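# Move one bottle from blue crate onto turntable

## Task

Lift a single bottle out of the blue crate and set it down upright on the rotating table. The crate must still stand on the trolley with its remaining bottles upright inside. None of the bottles already travelling on the rotating table may be tipped over. At the end, neither gripper may be in contact with any bottle or with the crate.

## Robot and tools

Robot: two arms, left_arm and right_arm, each with six joints and a gripper. Everywhere (action rows, result lists) the joint order is waist, shoulder, elbow, wrist pitch, wrist yaw, wrist roll, then the gripper. Stated joint ranges in radians: waist -2.880 to 2.880, shoulder 0.000 to 3.142, elbow 0.000 to 3.019, wrist pitch -1.693 to 1.571, wrist yaw -1.571 to 1.571, wrist roll -2.094 to 2.094. A real end stop may sit up to 0.085 rad off the stated value in either direction.

Scene frame (metres): origin at table-top height, halfway between the nominal arm bases. +x points out over the table, +z up, and left_arm is on the +y side; this has nothing to do with which side of an image it appears on. Actual base positions are offset from nominal; a BASES line gives them when present. Reported gripper positions can be a little wrong, more so at long reach. The gripper's fingers point along its own +z and open along its own y; end_effector_position is the spot between the pads, roughly 1 cm short of the tips, and end_effector_quat_wxyz gives its orientation.

The row format, used by execute_actions and move: a flat list of 14 numbers, each in [-1, 1], always with both arms present. Numbers 1-6 are left_arm joint offsets, 7 is left_arm opening, 8-13 are right_arm joint offsets, 14 is right_arm opening. Joint numbers are scaled offsets, not poses: they are added to the Joint targets that hold when the action or move begins (not to the previous row), so repeating an offset keeps moving the joint. A value of 1.0 equals 1.264 rad for the waist, 1.32 shoulder, 1.276 elbow, 1.83 wrist pitch, 6.358 wrist yaw, 7.625 wrist roll. Opening is absolute: +1 fully open, -1 closed. Resending 0 for an arm's joints re-commands its present Joint targets; to keep a gripper unchanged, resend its current command, since 0 means half open.

execute_actions(actions, cameras): actions is a list of actions; each action is a list of up to 15 rows, each row lasting one 1/30 s step, the last row repeating to fill 15 steps. An empty list just reports state and images. An action is rejected for both arms if it would push any joint more than 0.085 rad beyond its range; a malformed action rejects the whole call. Per step, each joint target is kept within a lead of its measured angle (0.264 waist, 0.32 shoulder, 0.276 elbow, 0.33 wrist pitch, 0.701 wrist yaw, 1.97 wrist roll, rad), and targets are scaled back if they would put the gripper over 110 mm from where it is, so large offsets take several actions; check Joint targets and command the remainder. cameras: list of names (cam_high, cam_low, cam_left_wrist, cam_right_wrist); omitted, null or ["all"] gives all, [] none.

move(target, speed, blend, opening_speed, blocking, cameras): target is one 14-number row or a list of up to 15 rows differing only in joint offsets, every row measured from the same starting Joint targets. All joints travel in sync, so the hand follows a curve, with no collision avoidance. speed is the top rad/s of the joint with farthest to go, 0.01 to 2 (default 0.5), one value or one per target. blend (rad) rounds corners between listed targets; 0 stops at each. opening_speed (0.2 or more, per second on the -1..+1 scale) ramps the fingers instead of jumping. blocking=false returns early; then call wait or stop before other motion. The result adds a move: line: done, off_target (at rest but a joint over 0.035 rad from target), moving, held or fault, limits=held if steps were withheld, and the worst joint error per arm. Neither done nor off_target says anything about contact.

wait(seconds 0 to 10): arms hold their last command; a running move continues. stop(): brakes a running move (needs room). zoom_image(camera, region [x0,y0,x1,y1] pixels, at most 504x504, origin top-left): closer look at that camera's latest image; images are 896x504. finished_scene(scene): give the current scene number; the first call only asks for a check, the second ends the scene irreversibly.

Result lines: Joint positions and Joint velocities per arm (rad, rad/s, then pad gap in m; 0.094 m is fully open). Joint targets are the base for your next offsets. grip_measured is the finger opening on the command scale; empty it may read up to 1.6 mm wide; on a hard part at full squeeze it reads up to ~3 mm (0.064) below the part width. Commanding about 0.11 below the first-touch reading gives full force (50-62 N per pad); just below touch is light. Release by commanding well above grip_measured. Joint torques include arm weight and are noisy; joints 3 and 4 wrap at ±28 N m. "joint sent to its limit" means a joint hit its end; "joint command not followed" means the clearance check altered targets (it does not keep the grippers apart). Action results also list step readings; HELD marks withheld steps.

Avoid: dropping the bottle, letting go of something still moving, fast impacts, hard pushes, arm-to-arm collisions (can end the scene), knocking anything out of the work area, tipping the crate or other bottles, and bumping bottles on the turning table. Brief external tugs on a held part or pushes on loose objects can happen. Motors heat when holding loads, reaching far or pressing on something unreachable; a MOTOR HOT line appears at 85 °C, and at 100 °C that arm goes limp for 30-60 s or more, possibly without warning. To stop an arm pressing, command its targets back past its current positions. Move smoothly and efficiently.

Each tool is called after ">>>" in YAML: its name, and indented under it one key for each argument.

## Session

I'll start by reading the current state and camera images.

>>> execute_actions:
  actions: []

Scene clock: 0.00 s.
left_arm: end_effector_position=(+0.7191, +0.4023, +0.1776) grip_measured=+1.000 end_effector_quat_wxyz=(+0.376, +0.095, +0.916, +0.099) | right_arm: end_effector_position=(+0.2268, +0.2610, +0.3170) grip_measured=+1.000 end_effector_quat_wxyz=(+0.455, -0.512, +0.620, +0.384)
Joint names: [waist, shoulder, elbow, wrist pitch, wrist yaw, wrist roll]
Joint positions: left_arm=[0.065 1.933 1.637 -0.478 -0.065 0.296 0.094] | right_arm=[1.013 1.194 0.882 -0.003 -0.343 -0.099 0.094]
Joint velocities: left_arm=[-0.005 -0.015 -0.002 -0.002 -0.066 -0.022 0] | right_arm=[0.005 -0.005 0.017 -0.002 0.007 -0.007 0]
Joint torques (N m): no reading
Motor temperatures (°C): left_arm=[39 30 36 25 33 31 34] | right_arm=[34 31 30 36 26 37 34]
Heat: left arm: hottest waist 39 °C; right arm: hottest wrist roll 37 °C.
Joint targets: left_arm=[0.065 1.926 1.669 -0.473 -0.065 0.296] | right_arm=[1.013 1.192 0.913 0.002 -0.343 -0.099]
Tool commands: left_gripper/opening=+1.0 right_gripper/opening=+1.0

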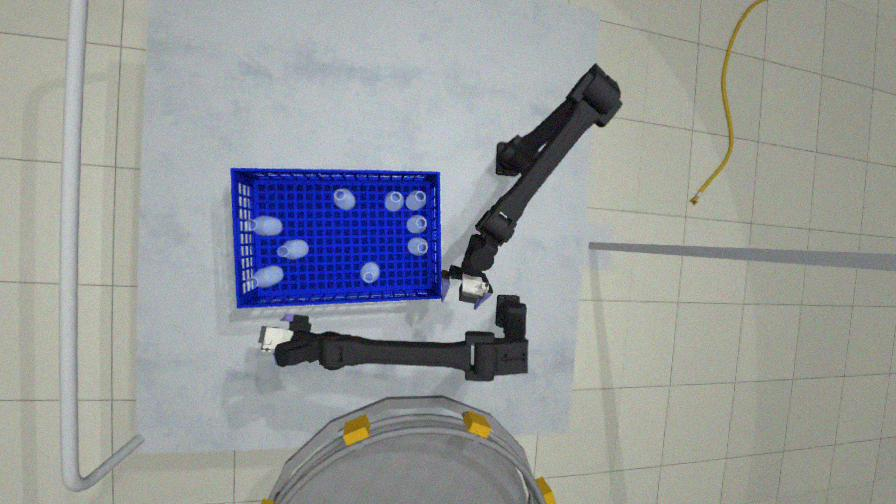

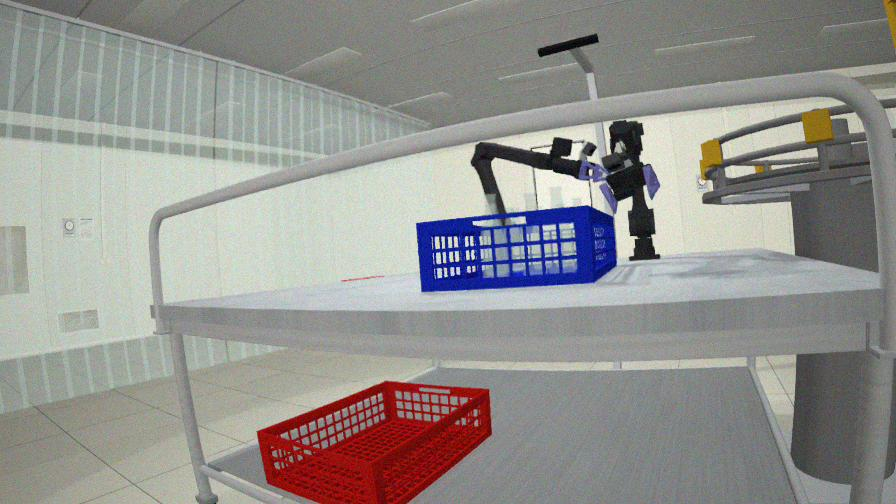

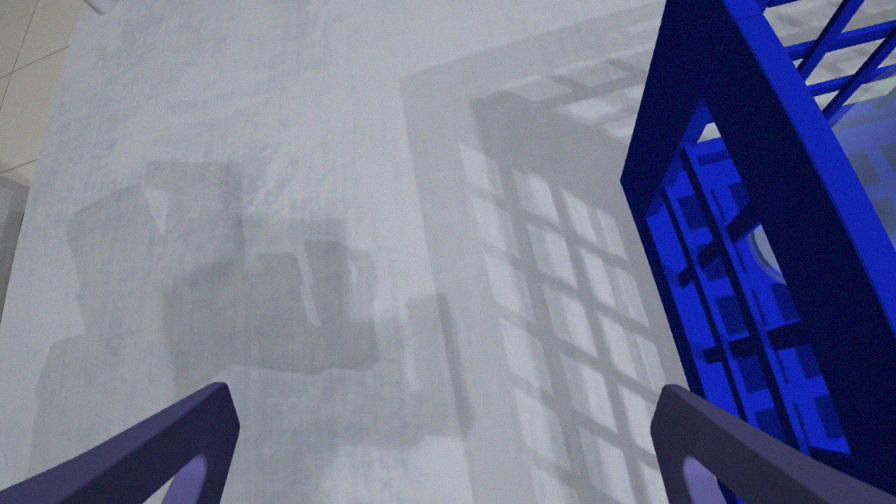

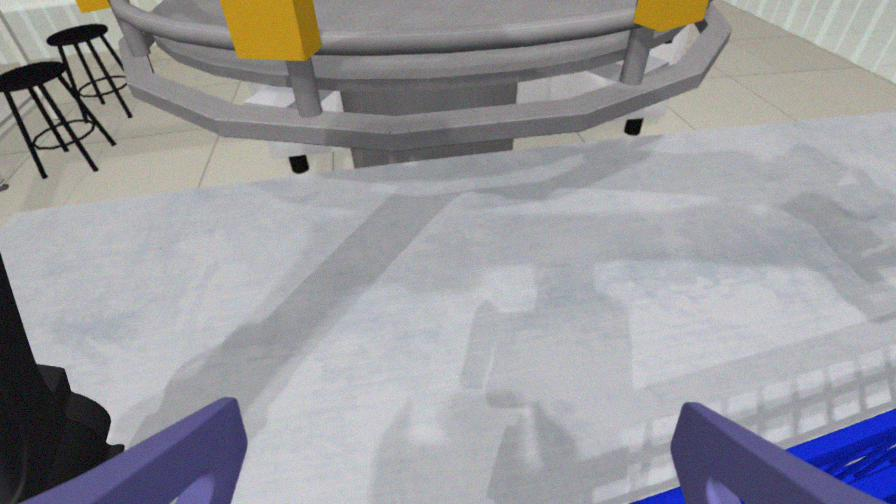

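>>> zoom_image:
  camera: "cam_high"
  region: [200, 140, 460, 330]

>>> zoom_image:
  camera: "cam_high"
  region: [230, 380, 580, 504]

>>> zoom_image:
  camera: "cam_low"
  region: [392, 0, 896, 300]

>>> zoom_image:
  camera: "cam_right_wrist"
  region: [80, 0, 584, 240]

Scaled by 1.938 from the camera's 896x504 image, which has a finer 1280x720 frame.

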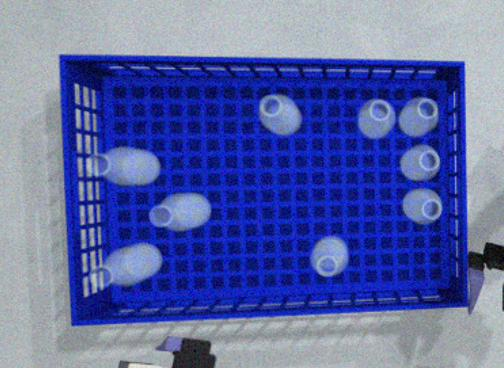

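Scaled by 1.440 from the camera's 896x504 image, which has a finer 1280x720 frame.

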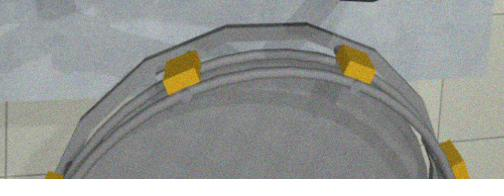

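Scaled by 1.000.

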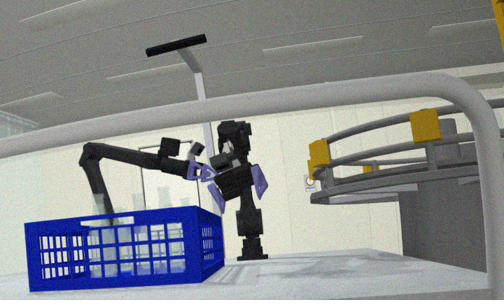

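Scaled by 1.000.

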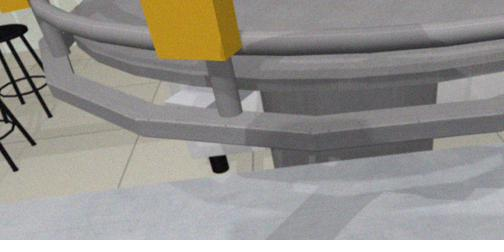

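>>> execute_actions:
  actions: []
  cameras: ["cam_high", "cam_low"]

Scene clock: 50.90 s.
left_arm: end_effector_position=(+0.7191, +0.4023, +0.1776) grip_measured=+1.000 end_effector_quat_wxyz=(+0.376, +0.095, +0.916, +0.099) | right_arm: end_effector_position=(+0.2268, +0.2610, +0.3170) grip_measured=+1.000 end_effector_quat_wxyz=(+0.455, -0.512, +0.620, +0.384)
Joint names: [waist, shoulder, elbow, wrist pitch, wrist yaw, wrist roll]
Joint positions: left_arm=[0.065 1.933 1.637 -0.478 -0.065 0.296 0.094] | right_arm=[1.013 1.194 0.882 -0.003 -0.343 -0.099 0.094]
Joint velocities: left_arm=[-0.005 0.005 0.007 -0.002 0.051 -0.007 0] | right_arm=[0.005 -0.005 0.002 -0.002 -0.051 -0.037 0]
Joint torques (N m): left_arm=[-2.26 -19.96 10.67 1.85 -0.04 -0.14] | right_arm=[-0.62 -6.36 13.19 1.81 -0.23 0.12]
Motor temperatures (°C): left_arm=[38 34 48 25 32 29 32] | right_arm=[33 32 44 36 26 34 31]
Heat: left arm: hottest elbow 48 °C; right arm: hottest elbow 44 °C.
Joint targets: left_arm=[0.065 1.926 1.669 -0.473 -0.065 0.296] | right_arm=[1.013 1.192 0.913 0.002 -0.343 -0.099]
Tool commands: left_gripper/opening=+1.0 right_gripper/opening=+1.0
Images, in order (width x height): cam_high 896x504, cam_low 896x504.

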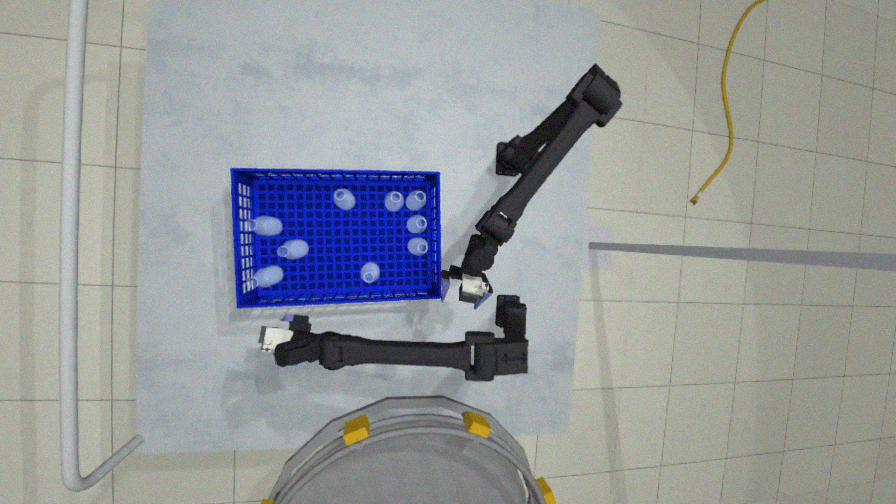

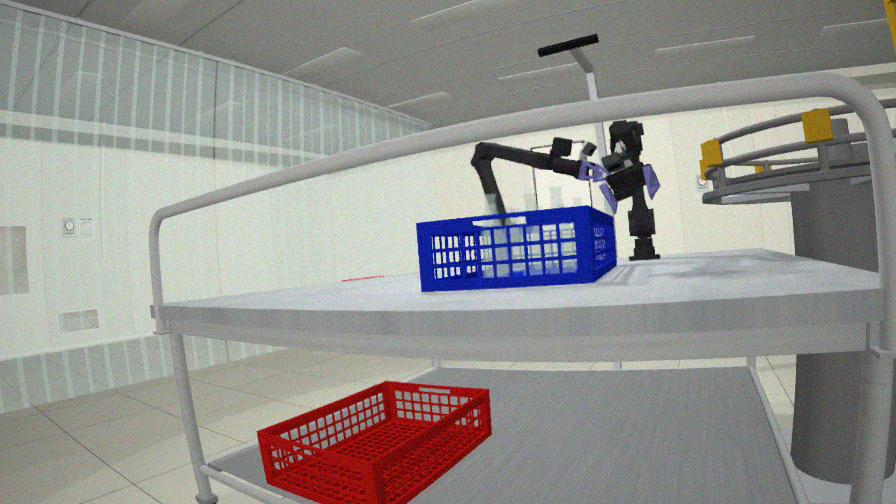

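>>> move:
  target: [0, -0.2848, 0.6121, -0.5612, 0.0102, -0.0388, 1.0, 0, 0.1197, 1.0, 0, 0.0539, 0.013, 1.0]
  speed: 0.9

Scene clock: 79.30 s.
left_arm: end_effector_position=(+0.7101, +0.3999, +0.2974) grip_measured=+1.000 end_effector_quat_wxyz=(+0.398, +0.071, +0.911, +0.086) | right_arm: end_effector_position=(+0.2312, +0.2619, +0.3198) grip_measured=+1.000 end_effector_quat_wxyz=(+0.461, -0.507, +0.622, +0.378)
Joint names: [waist, shoulder, elbow, wrist pitch, wrist yaw, wrist roll]
Joint positions: left_arm=[0.065 1.838 1.796 -0.692 -0.054 0.242 0.094] | right_arm=[1.013 1.196 0.889 -0.003 -0.322 -0.099 0.094]
Joint velocities: left_arm=[0.005 -0.005 0.007 -0.007 -0.022 0.007 0] | right_arm=[-0.005 0.005 0.002 -0.012 0.022 0.007 0]
Joint torques (N m): left_arm=[-1.73 -18.67 11.79 1.44 0.16 -0.25] | right_arm=[-0.62 -6.3 11.26 1.62 -0.31 0.13]
Motor temperatures (°C): left_arm=[38 36 51 25 31 28 31] | right_arm=[32 32 47 35 26 33 30]
Heat: left arm: hottest elbow 51 °C; right arm: hottest elbow 47 °C.
Joint targets: left_arm=[0.065 1.844 1.839 -0.697 -0.051 0.231] | right_arm=[1.013 1.196 0.897 -0.004 -0.324 -0.099]
move: held (right_arm; a check stopped the path), off_target (left_arm; braked when a check withheld steps of right_arm); limits=held; left_arm: the wrist pitch is farthest, 0.808 rad from its target; right_arm: the elbow is farthest, 1.300 rad from its target
joint command not followed: on one or more control steps a check withheld the commanded joint targets of the right arm, and it was not sent them on those steps.
cause: the commanded joint targets, or the way to them, would bring a part of the robot too close to another arm (this arm's fingers and the left arm's forearm (the part past the elbow)).

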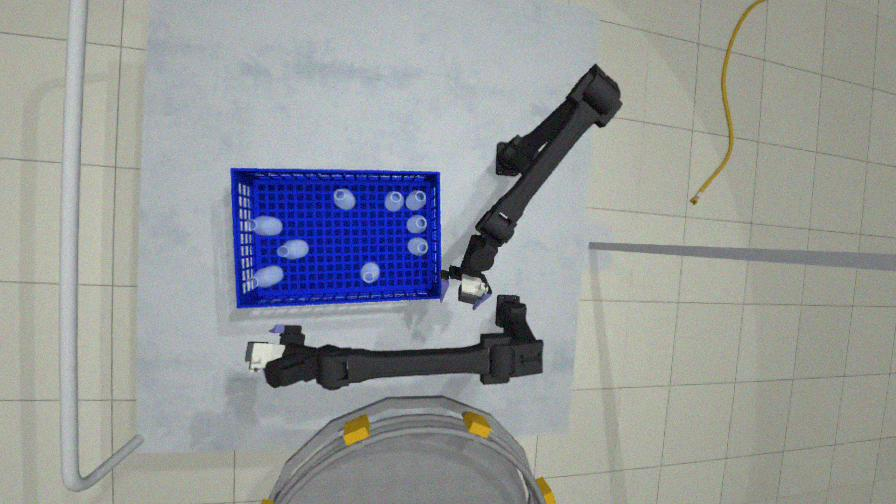

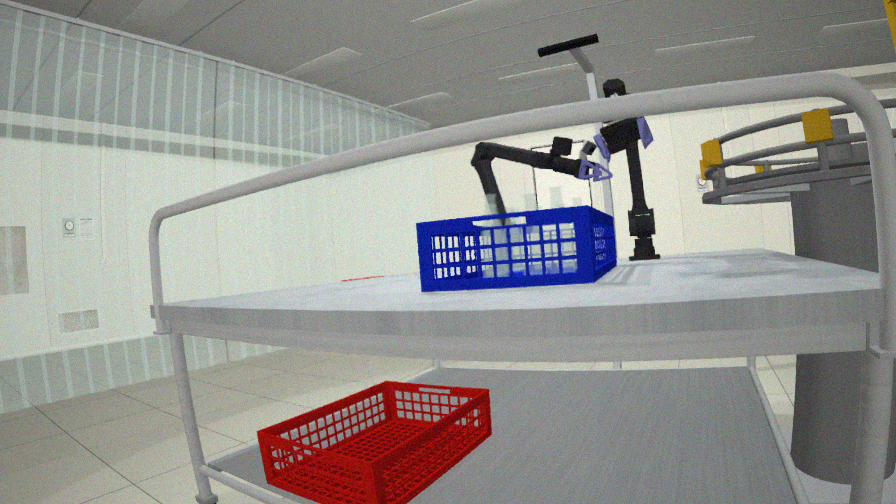

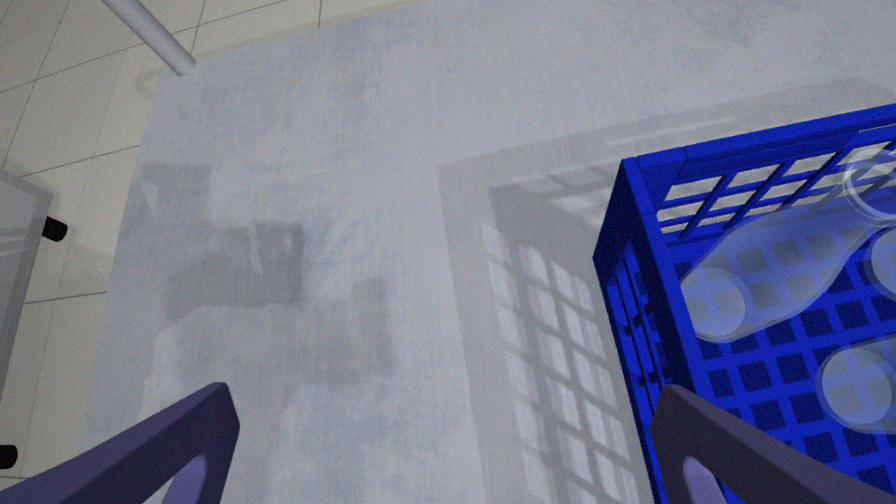

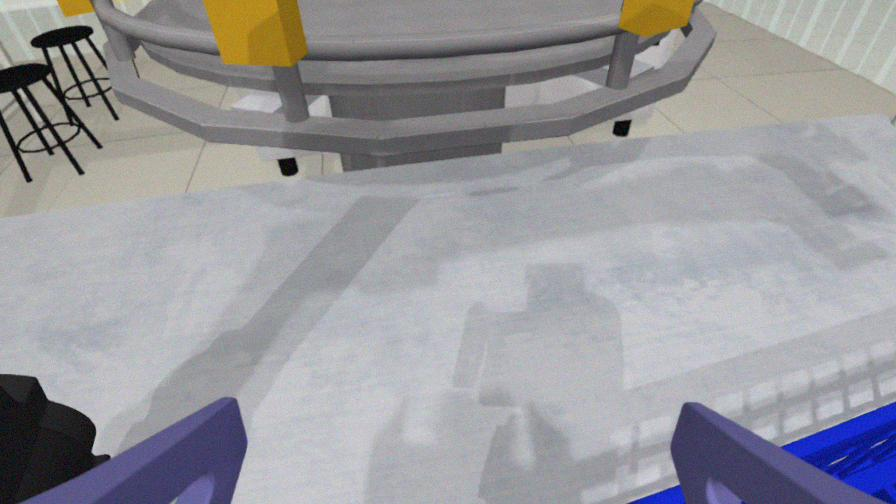

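>>> move:
  target:
    - [0,0,0,0,0,0,1.0, 0,-0.3,0,0,0.051,0.013,1.0]
    - [0,0,0,0,0,0,1.0, 0,-0.3,1.0,0,0.051,0.013,1.0]
  speed: 0.8
  blend: 0.1

Scene clock: 94.33 s.
left_arm: end_effector_position=(+0.7101, +0.3999, +0.2974) grip_measured=+1.000 end_effector_quat_wxyz=(+0.398, +0.071, +0.911, +0.086) | right_arm: end_effector_position=(-0.0365, -0.2924, +1.0644) grip_measured=+1.000 end_effector_quat_wxyz=(+0.869, -0.049, +0.083, +0.485)
Joint names: [waist, shoulder, elbow, wrist pitch, wrist yaw, wrist roll]
Joint positions: left_arm=[0.065 1.838 1.796 -0.692 -0.054 0.242 0.094] | right_arm=[1.013 0.792 2.174 -0.004 -0.002 -0.016 0.094]
Joint velocities: left_arm=[0.005 0.005 0.012 0.007 0.007 0.022 0] | right_arm=[-0.005 0.005 0.007 -0.002 -0.081 0.051 0]
Joint torques (N m): left_arm=[-2.02 -18.43 11.84 1.4 0.15 -0.26] | right_arm=[-0.62 6.89 1.96 0.16 -0.09 0.3]
Motor temperatures (°C): left_arm=[38 36 49 25 30 28 30] | right_arm=[32 31 46 35 26 33 30]
Heat: left arm: hottest elbow 49 °C; right arm: hottest elbow 46 °C.
Joint targets: left_arm=[0.065 1.844 1.839 -0.697 -0.051 0.231] | right_arm=[1.013 0.800 2.173 -0.004 0.000 0.000]
move: off_target (left_arm); left_arm: the elbow is farthest, 0.043 rad from its target

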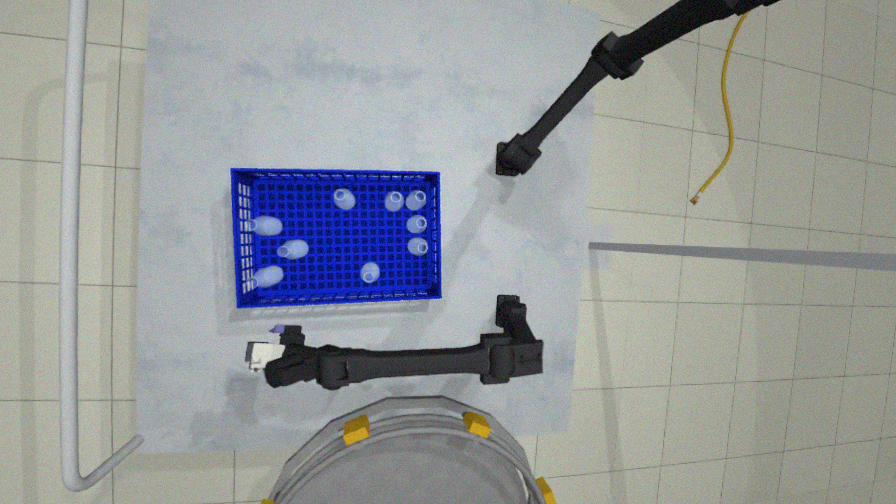

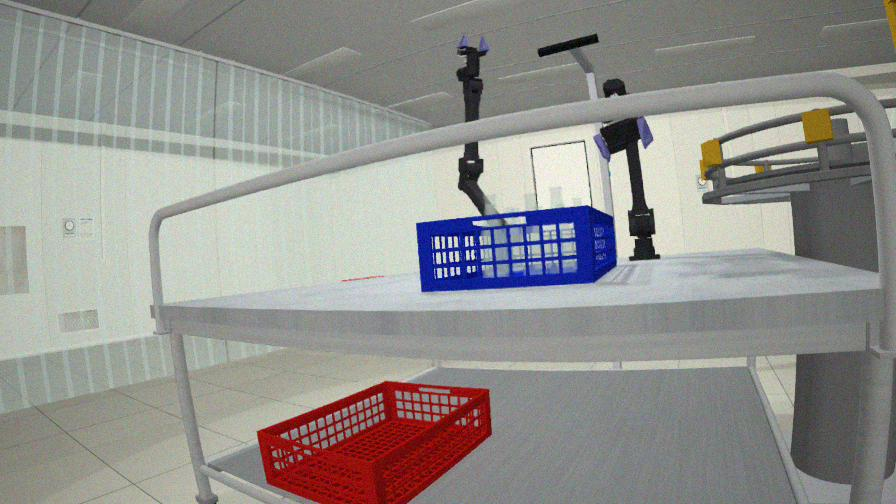

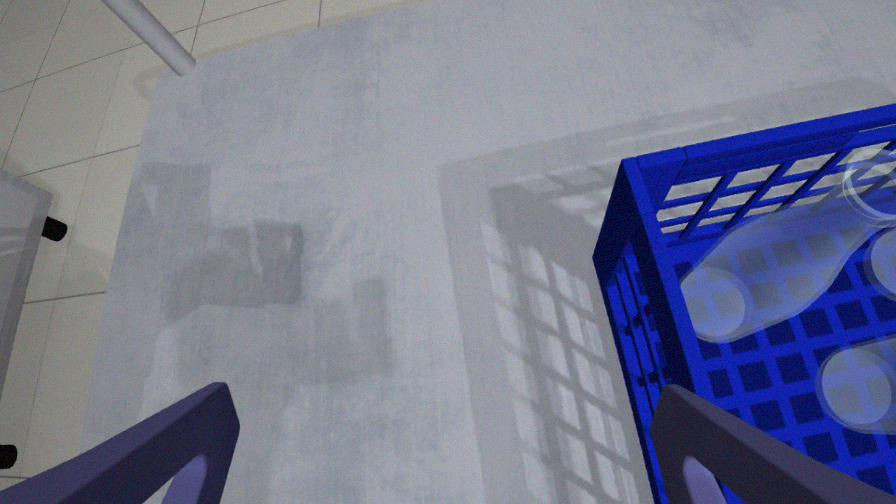

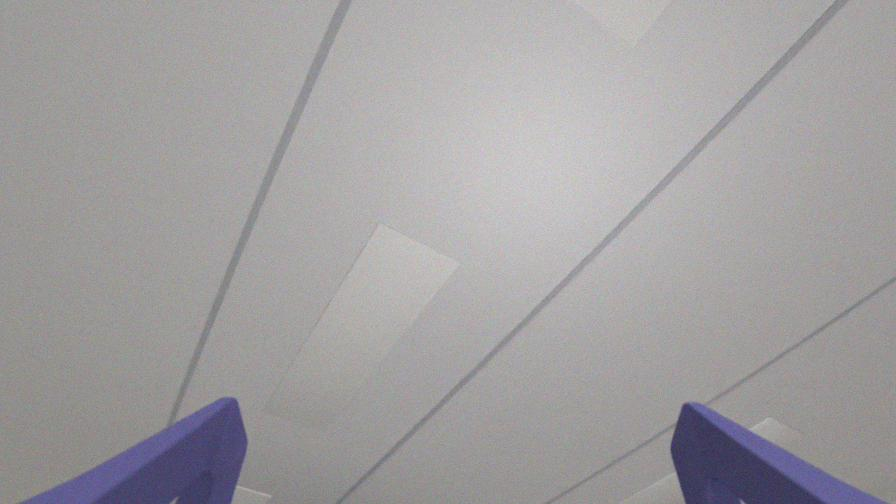

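>>> move:
  target:
    - [0,-0.3364,0.2829,-0.4934,0.008,-0.0303,1.0, 0,0,0,0,0,0,1.0]
    - [0.7,-0.3364,0.2829,-0.4934,0.008,-0.0303,1.0, 0,0,0,0,0,0,1.0]
  speed: 0.8
  blend: 0.2

Scene clock: 141.70 s.
left_arm: end_effector_position=(+0.2329, +0.7237, +0.5987) grip_measured=+1.000 end_effector_quat_wxyz=(+0.321, -0.422, +0.831, +0.168) | right_arm: end_effector_position=(-0.0365, -0.2924, +1.0644) grip_measured=+1.000 end_effector_quat_wxyz=(+0.869, -0.049, +0.083, +0.485)
Joint names: [waist, shoulder, elbow, wrist pitch, wrist yaw, wrist roll]
Joint positions: left_arm=[0.951 1.403 2.169 -1.595 -0.003 0.01 0.094] | right_arm=[1.013 0.792 2.174 -0.004 -0.002 -0.015 0.094]
Joint velocities: left_arm=[-0.015 0.005 0.012 -0.007 0.037 0.007 0] | right_arm=[-0.015 0.005 0.022 0.002 -0.051 -0.066 0]
Joint torques (N m): left_arm=[-1.49 -9.35 8.91 1.39 0.11 -0.21] | right_arm=[-0.62 7 1.92 0.16 -0.09 0.29]
Motor temperatures (°C): left_arm=[37 36 50 24 29 27 29] | right_arm=[32 31 36 34 25 31 28]
Heat: left arm: hottest elbow 50 °C; right arm: hottest elbow 36 °C.
Joint targets: left_arm=[0.950 1.400 2.200 -1.600 0.000 0.000] | right_arm=[1.013 0.800 2.173 -0.004 0.000 0.000]
move: done

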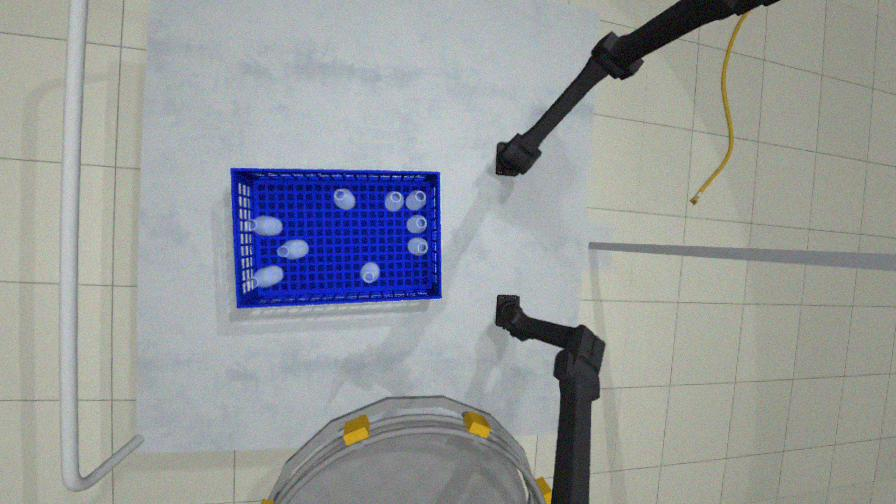

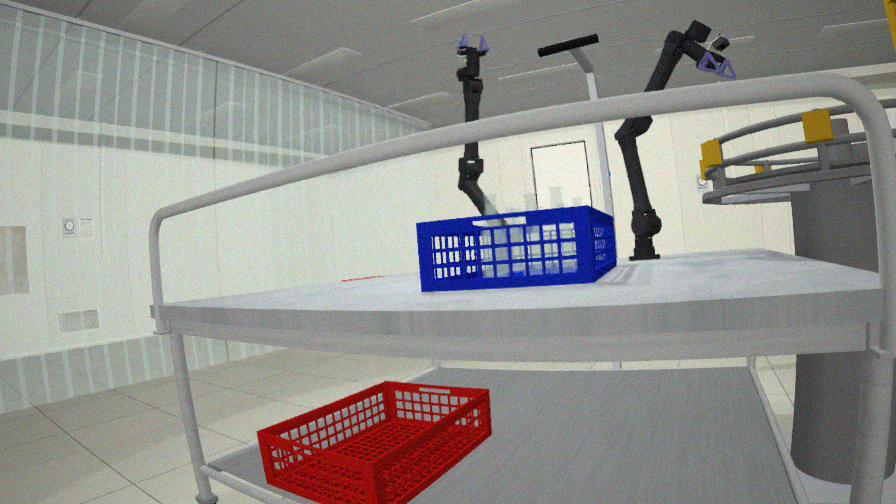

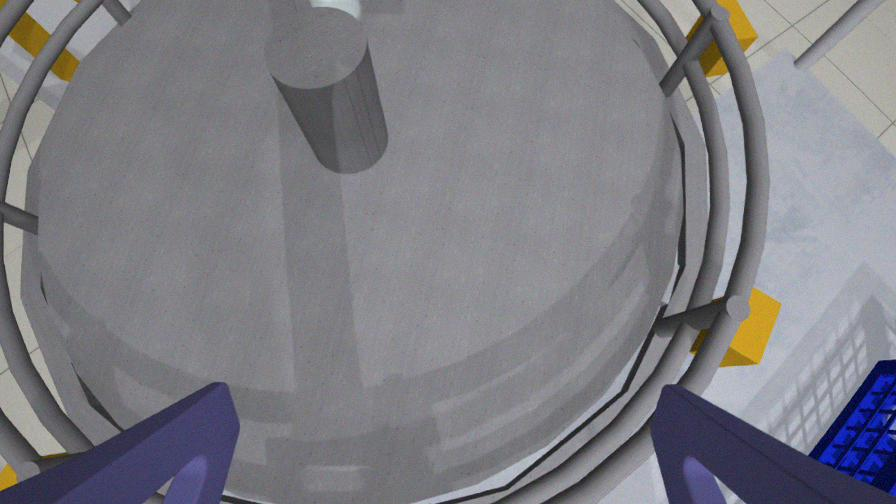

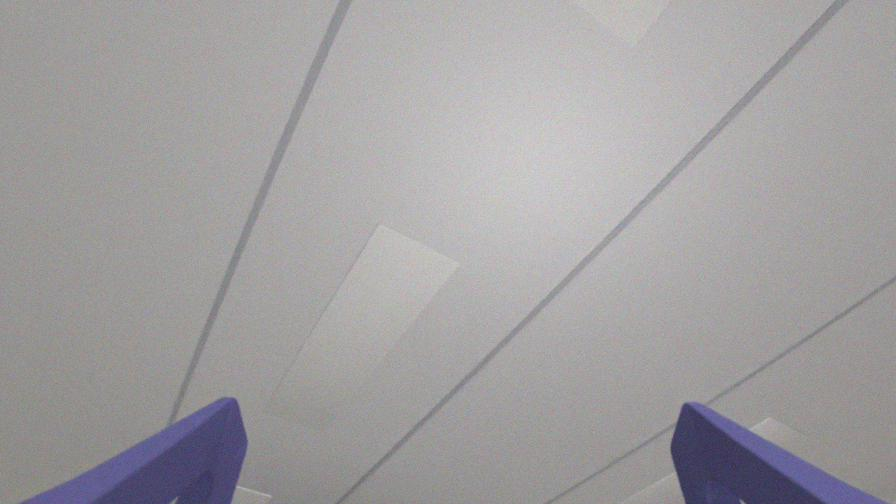

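>>> wait:
  seconds: 0.5
  cameras: ["cam_left_wrist"]

Scene clock: 154.87 s.
left_arm: end_effector_position=(+0.2329, +0.7237, +0.5987) grip_measured=+1.000 end_effector_quat_wxyz=(+0.321, -0.422, +0.831, +0.168) | right_arm: end_effector_position=(-0.0365, -0.2924, +1.0644) grip_measured=+1.000 end_effector_quat_wxyz=(+0.869, -0.049, +0.083, +0.485)
Joint names: [waist, shoulder, elbow, wrist pitch, wrist yaw, wrist roll]
Joint positions: left_arm=[0.951 1.403 2.169 -1.595 -0.003 0.01 0.094] | right_arm=[1.013 0.792 2.174 -0.004 -0.002 -0.015 0.094]
Joint velocities: left_arm=[0.005 0.005 -0.017 0.012 0.037 0.007 0] | right_arm=[0.005 -0.005 -0.017 -0.002 0.007 0.007 0]
Joint torques (N m): left_arm=[-2.14 -9.93 8.91 1.26 0.12 -0.18] | right_arm=[-0.56 7 1.91 0.16 -0.09 0.29]
Motor temperatures (°C): left_arm=[37 35 52 24 29 27 29] | right_arm=[31 31 35 34 25 31 28]
Heat: left arm: hottest elbow 52 °C; right arm: hottest elbow 35 °C.
Joint targets: left_arm=[0.950 1.400 2.200 -1.600 0.000 0.000] | right_arm=[1.013 0.800 2.173 -0.004 0.000 0.000]
Tool commands: left_gripper/opening=+1.0 right_gripper/opening=+1.0
wait: 0.50 s; at rest from the start
Images, in order (width x height): cam_left_wrist 896x504.

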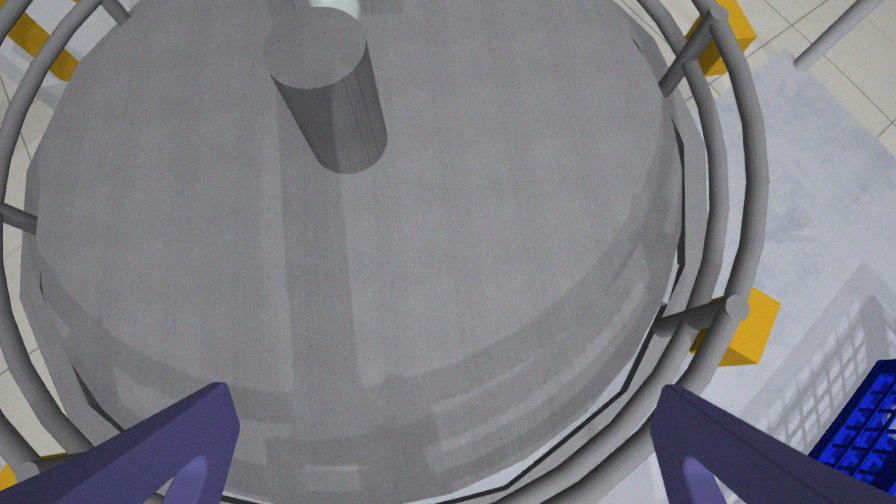

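>>> zoom_image:
  camera: "cam_left_wrist"
  region: [240, 0, 744, 280]

>>> zoom_image:
  camera: "cam_left_wrist"
  region: [30, 200, 534, 480]

Scaled by 1.000.

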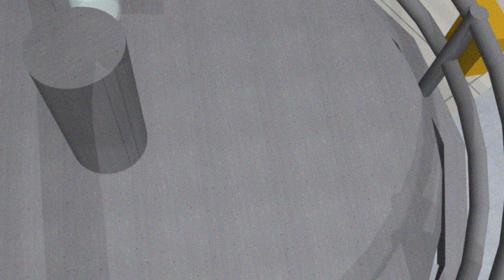

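Scaled by 1.000.

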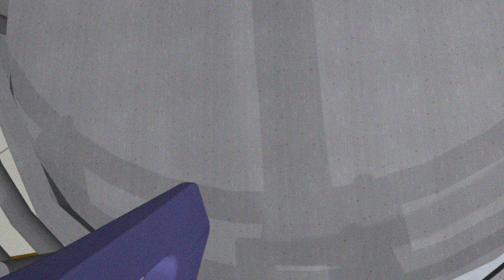

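>>> move:
  target: [0,0,0,0.2186,0,0,1.0, 0,0,0,0,0,0,1.0]
  speed: 0.8
  cameras: ["cam_left_wrist"]

>>> zoom_image:
  camera: "cam_left_wrist"
  region: [200, 0, 704, 280]

Scene clock: 164.20 s.
left_arm: end_effector_position=(+0.2651, +0.7686, +0.6727) grip_measured=+1.000 end_effector_quat_wxyz=(+0.471, -0.384, +0.755, +0.246) | right_arm: end_effector_position=(-0.0365, -0.2924, +1.0644) grip_measured=+1.000 end_effector_quat_wxyz=(+0.869, -0.049, +0.083, +0.485)
Joint names: [waist, shoulder, elbow, wrist pitch, wrist yaw, wrist roll]
Joint positions: left_arm=[0.951 1.403 2.169 -1.217 -0.003 0.01 0.094] | right_arm=[1.013 0.792 2.174 -0.004 -0.002 -0.015 0.094]
Joint velocities: left_arm=[-0.005 -0.005 0.002 0.007 -0.022 -0.007 0] | right_arm=[-0.005 0.015 -0.007 0.017 0.022 -0.051 0]
Joint torques (N m): left_arm=[-1.85 -9.82 9.22 2.45 0.11 -0.22] | right_arm=[-0.62 7 1.92 0.17 -0.09 0.29]
Motor temperatures (°C): left_arm=[37 35 52 24 29 27 29] | right_arm=[31 31 34 34 25 31 28]
Heat: left arm: hottest elbow 52 °C; right arm: hottest elbow 34 °C.
Joint targets: left_arm=[0.950 1.400 2.200 -1.200 0.000 0.000] | right_arm=[1.013 0.800 2.173 -0.004 0.000 0.000]
move: done
Images, in order (width x height): cam_left_wrist 896x504.

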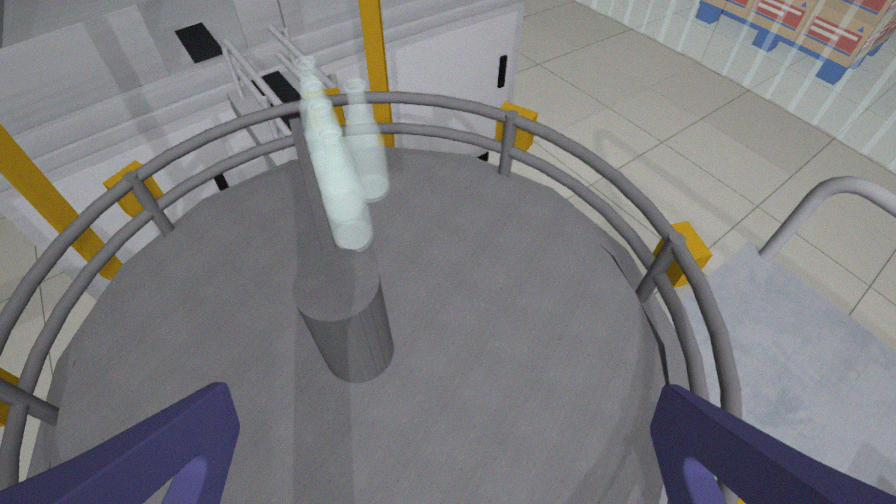

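Scaled by 1.000.

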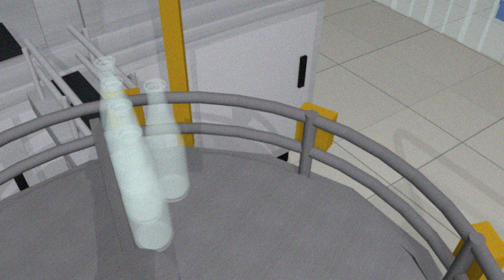

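>>> zoom_image:
  camera: "cam_left_wrist"
  region: [400, 160, 652, 300]

>>> wait:
  seconds: 1
  cameras: ["cam_left_wrist"]

>>> zoom_image:
  camera: "cam_left_wrist"
  region: [400, 160, 652, 300]

Scaled by 2.000 from the camera's 896x504 image, which has a finer 1280x720 frame.

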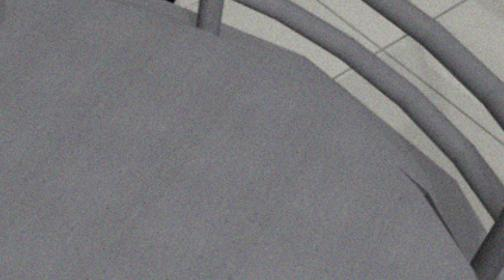

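Scene clock: 173.43 s.
left_arm: end_effector_position=(+0.2651, +0.7686, +0.6728) grip_measured=+1.000 end_effector_quat_wxyz=(+0.471, -0.384, +0.755, +0.246) | right_arm: end_effector_position=(-0.0365, -0.2924, +1.0644) grip_measured=+1.000 end_effector_quat_wxyz=(+0.869, -0.049, +0.083, +0.485)
Joint names: [waist, shoulder, elbow, wrist pitch, wrist yaw, wrist roll]
Joint positions: left_arm=[0.951 1.403 2.169 -1.217 -0.003 0.01 0.094] | right_arm=[1.013 0.792 2.174 -0.004 -0.002 -0.015 0.094]
Joint velocities: left_arm=[-0.015 -0.005 -0.017 -0.017 0.037 0.007 0] | right_arm=[-0.015 -0.015 -0.022 -0.002 -0.022 -0.007 0]
Joint torques (N m): left_arm=[-1.85 -9.99 9.14 2.67 0.13 -0.2] | right_arm=[-0.56 6.95 1.92 0.17 -0.1 0.29]
Motor temperatures (°C): left_arm=[37 35 52 24 29 27 28] | right_arm=[31 31 34 34 25 31 27]
Heat: left arm: hottest elbow 52 °C; right arm: hottest elbow 34 °C.
Joint targets: left_arm=[0.950 1.400 2.200 -1.200 0.000 0.000] | right_arm=[1.013 0.800 2.173 -0.004 0.000 0.000]
Tool commands: left_gripper/opening=+1.0 right_gripper/opening=+1.0
wait: 1.00 s; at rest from the start
Images, in order (width x height): cam_left_wrist 896x504.

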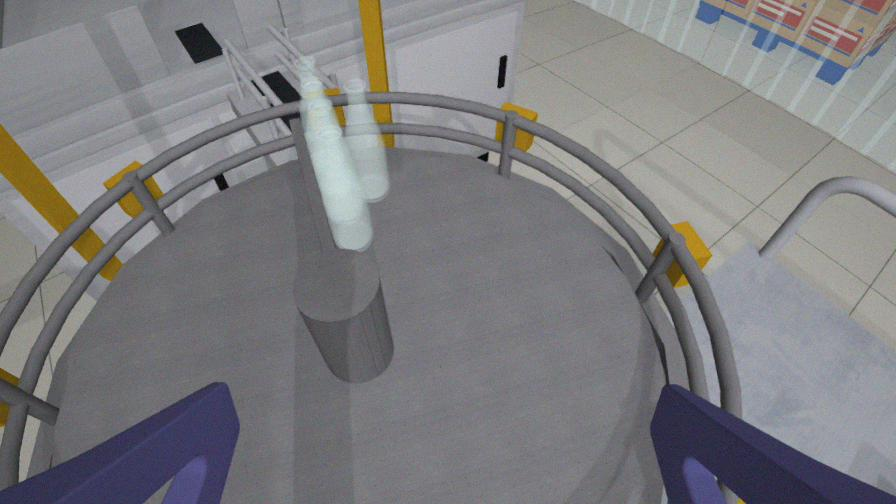

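Scaled by 2.000 from the camera's 896x504 image, which has a finer 1280x720 frame.

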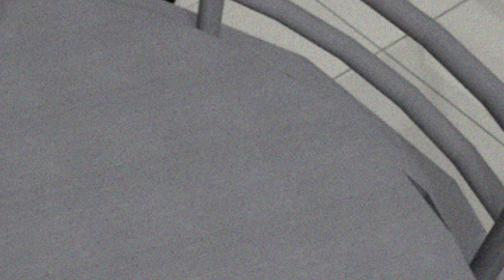

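>>> zoom_image:
  camera: "cam_left_wrist"
  region: [380, 240, 640, 400]

>>> wait:
  seconds: 0.3
  cameras: ["cam_left_wrist"]

>>> zoom_image:
  camera: "cam_left_wrist"
  region: [380, 240, 640, 400]

>>> wait:
  seconds: 0.3
  cameras: ["cam_left_wrist"]

>>> zoom_image:
  camera: "cam_left_wrist"
  region: [380, 240, 640, 400]

Scaled by 1.938 from the camera's 896x504 image, which has a finer 1280x720 frame.

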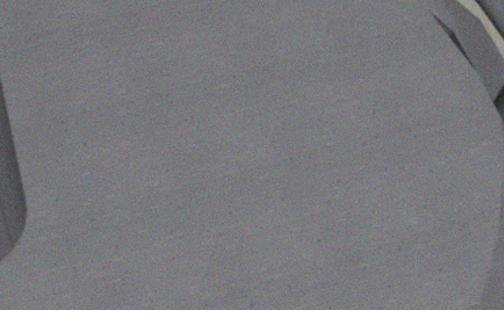

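Scene clock: 193.97 s.
left_arm: end_effector_position=(+0.2651, +0.7686, +0.6728) grip_measured=+1.000 end_effector_quat_wxyz=(+0.471, -0.384, +0.755, +0.246) | right_arm: end_effector_position=(-0.0365, -0.2924, +1.0644) grip_measured=+1.000 end_effector_quat_wxyz=(+0.869, -0.049, +0.083, +0.485)
Joint names: [waist, shoulder, elbow, wrist pitch, wrist yaw, wrist roll]
Joint positions: left_arm=[0.951 1.403 2.169 -1.217 -0.003 0.01 0.094] | right_arm=[1.013 0.792 2.174 -0.004 -0.002 -0.015 0.094]
Joint velocities: left_arm=[-0.015 -0.005 -0.002 -0.017 -0.007 0.051 0] | right_arm=[0.005 -0.005 0.002 0.007 -0.022 -0.007 0]
Joint torques (N m): left_arm=[-2.08 -10.29 9.11 2.55 0.11 -0.21] | right_arm=[-0.62 7 1.92 0.18 -0.09 0.29]
Motor temperatures (°C): left_arm=[37 34 52 24 28 26 28] | right_arm=[31 31 33 33 25 30 27]
Heat: left arm: hottest elbow 52 °C; right arm: hottest elbow 33 °C.
Joint targets: left_arm=[0.950 1.400 2.200 -1.200 0.000 0.000] | right_arm=[1.013 0.800 2.173 -0.004 0.000 0.000]
Tool commands: left_gripper/opening=+1.0 right_gripper/opening=+1.0
wait: 0.30 s; at rest from the start
Images, in order (width x height): cam_left_wrist 896x504.

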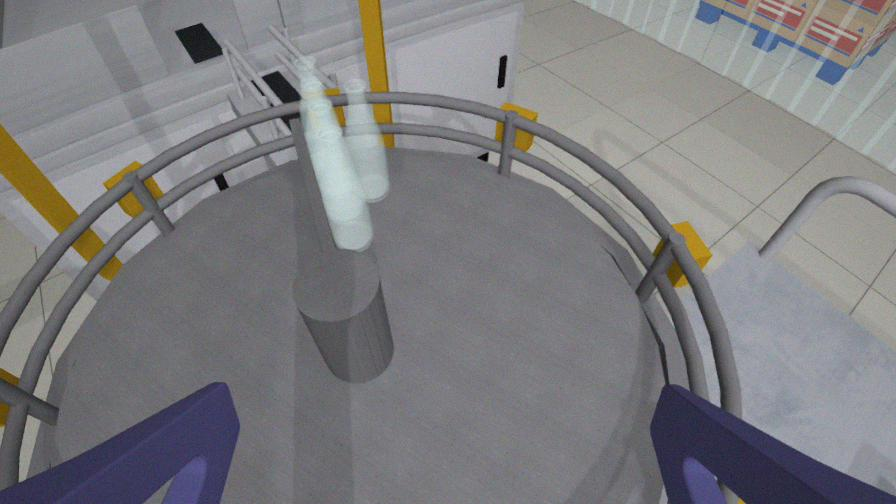

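Scaled by 1.938 from the camera's 896x504 image, which has a finer 1280x720 frame.

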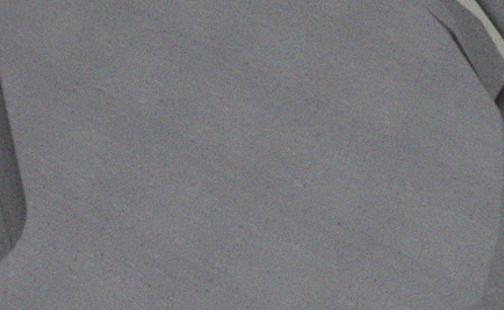

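Scene clock: 194.27 s.
left_arm: end_effector_position=(+0.2651, +0.7686, +0.6728) grip_measured=+1.000 end_effector_quat_wxyz=(+0.471, -0.384, +0.755, +0.246) | right_arm: end_effector_position=(-0.0365, -0.2924, +1.0644) grip_measured=+1.000 end_effector_quat_wxyz=(+0.869, -0.049, +0.083, +0.485)
Joint names: [waist, shoulder, elbow, wrist pitch, wrist yaw, wrist roll]
Joint positions: left_arm=[0.951 1.403 2.169 -1.217 -0.003 0.01 0.094] | right_arm=[1.013 0.792 2.174 -0.004 -0.002 -0.015 0.094]
Joint velocities: left_arm=[-0.005 -0.005 -0.007 -0.007 0.037 -0.022 0] | right_arm=[-0.015 -0.005 -0.002 0.002 -0.022 0.051 0]
Joint torques (N m): left_arm=[-1.61 -10.11 9.17 2.58 0.12 -0.24] | right_arm=[-0.67 7.06 1.92 0.17 -0.09 0.29]
Motor temperatures (°C): left_arm=[37 34 52 24 28 26 28] | right_arm=[31 31 33 33 25 30 27]
Heat: left arm: hottest elbow 52 °C; right arm: hottest elbow 33 °C.
Joint targets: left_arm=[0.950 1.400 2.200 -1.200 0.000 0.000] | right_arm=[1.013 0.800 2.173 -0.004 0.000 0.000]
Tool commands: left_gripper/opening=+1.0 right_gripper/opening=+1.0
wait: 0.30 s; at rest by 0.17 s
Images, in order (width x height): cam_left_wrist 896x504.

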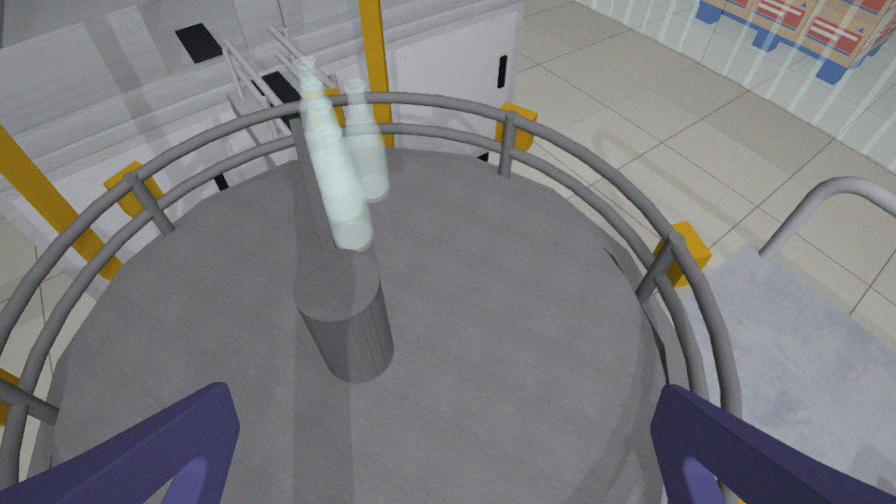

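Scaled by 1.938 from the camera's 896x504 image, which has a finer 1280x720 frame.

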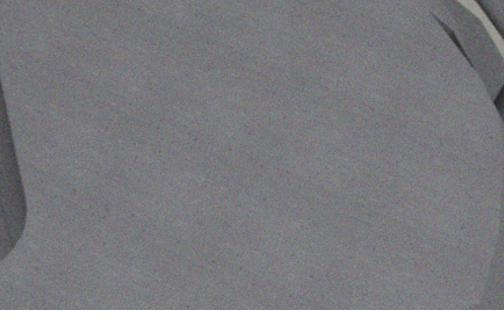

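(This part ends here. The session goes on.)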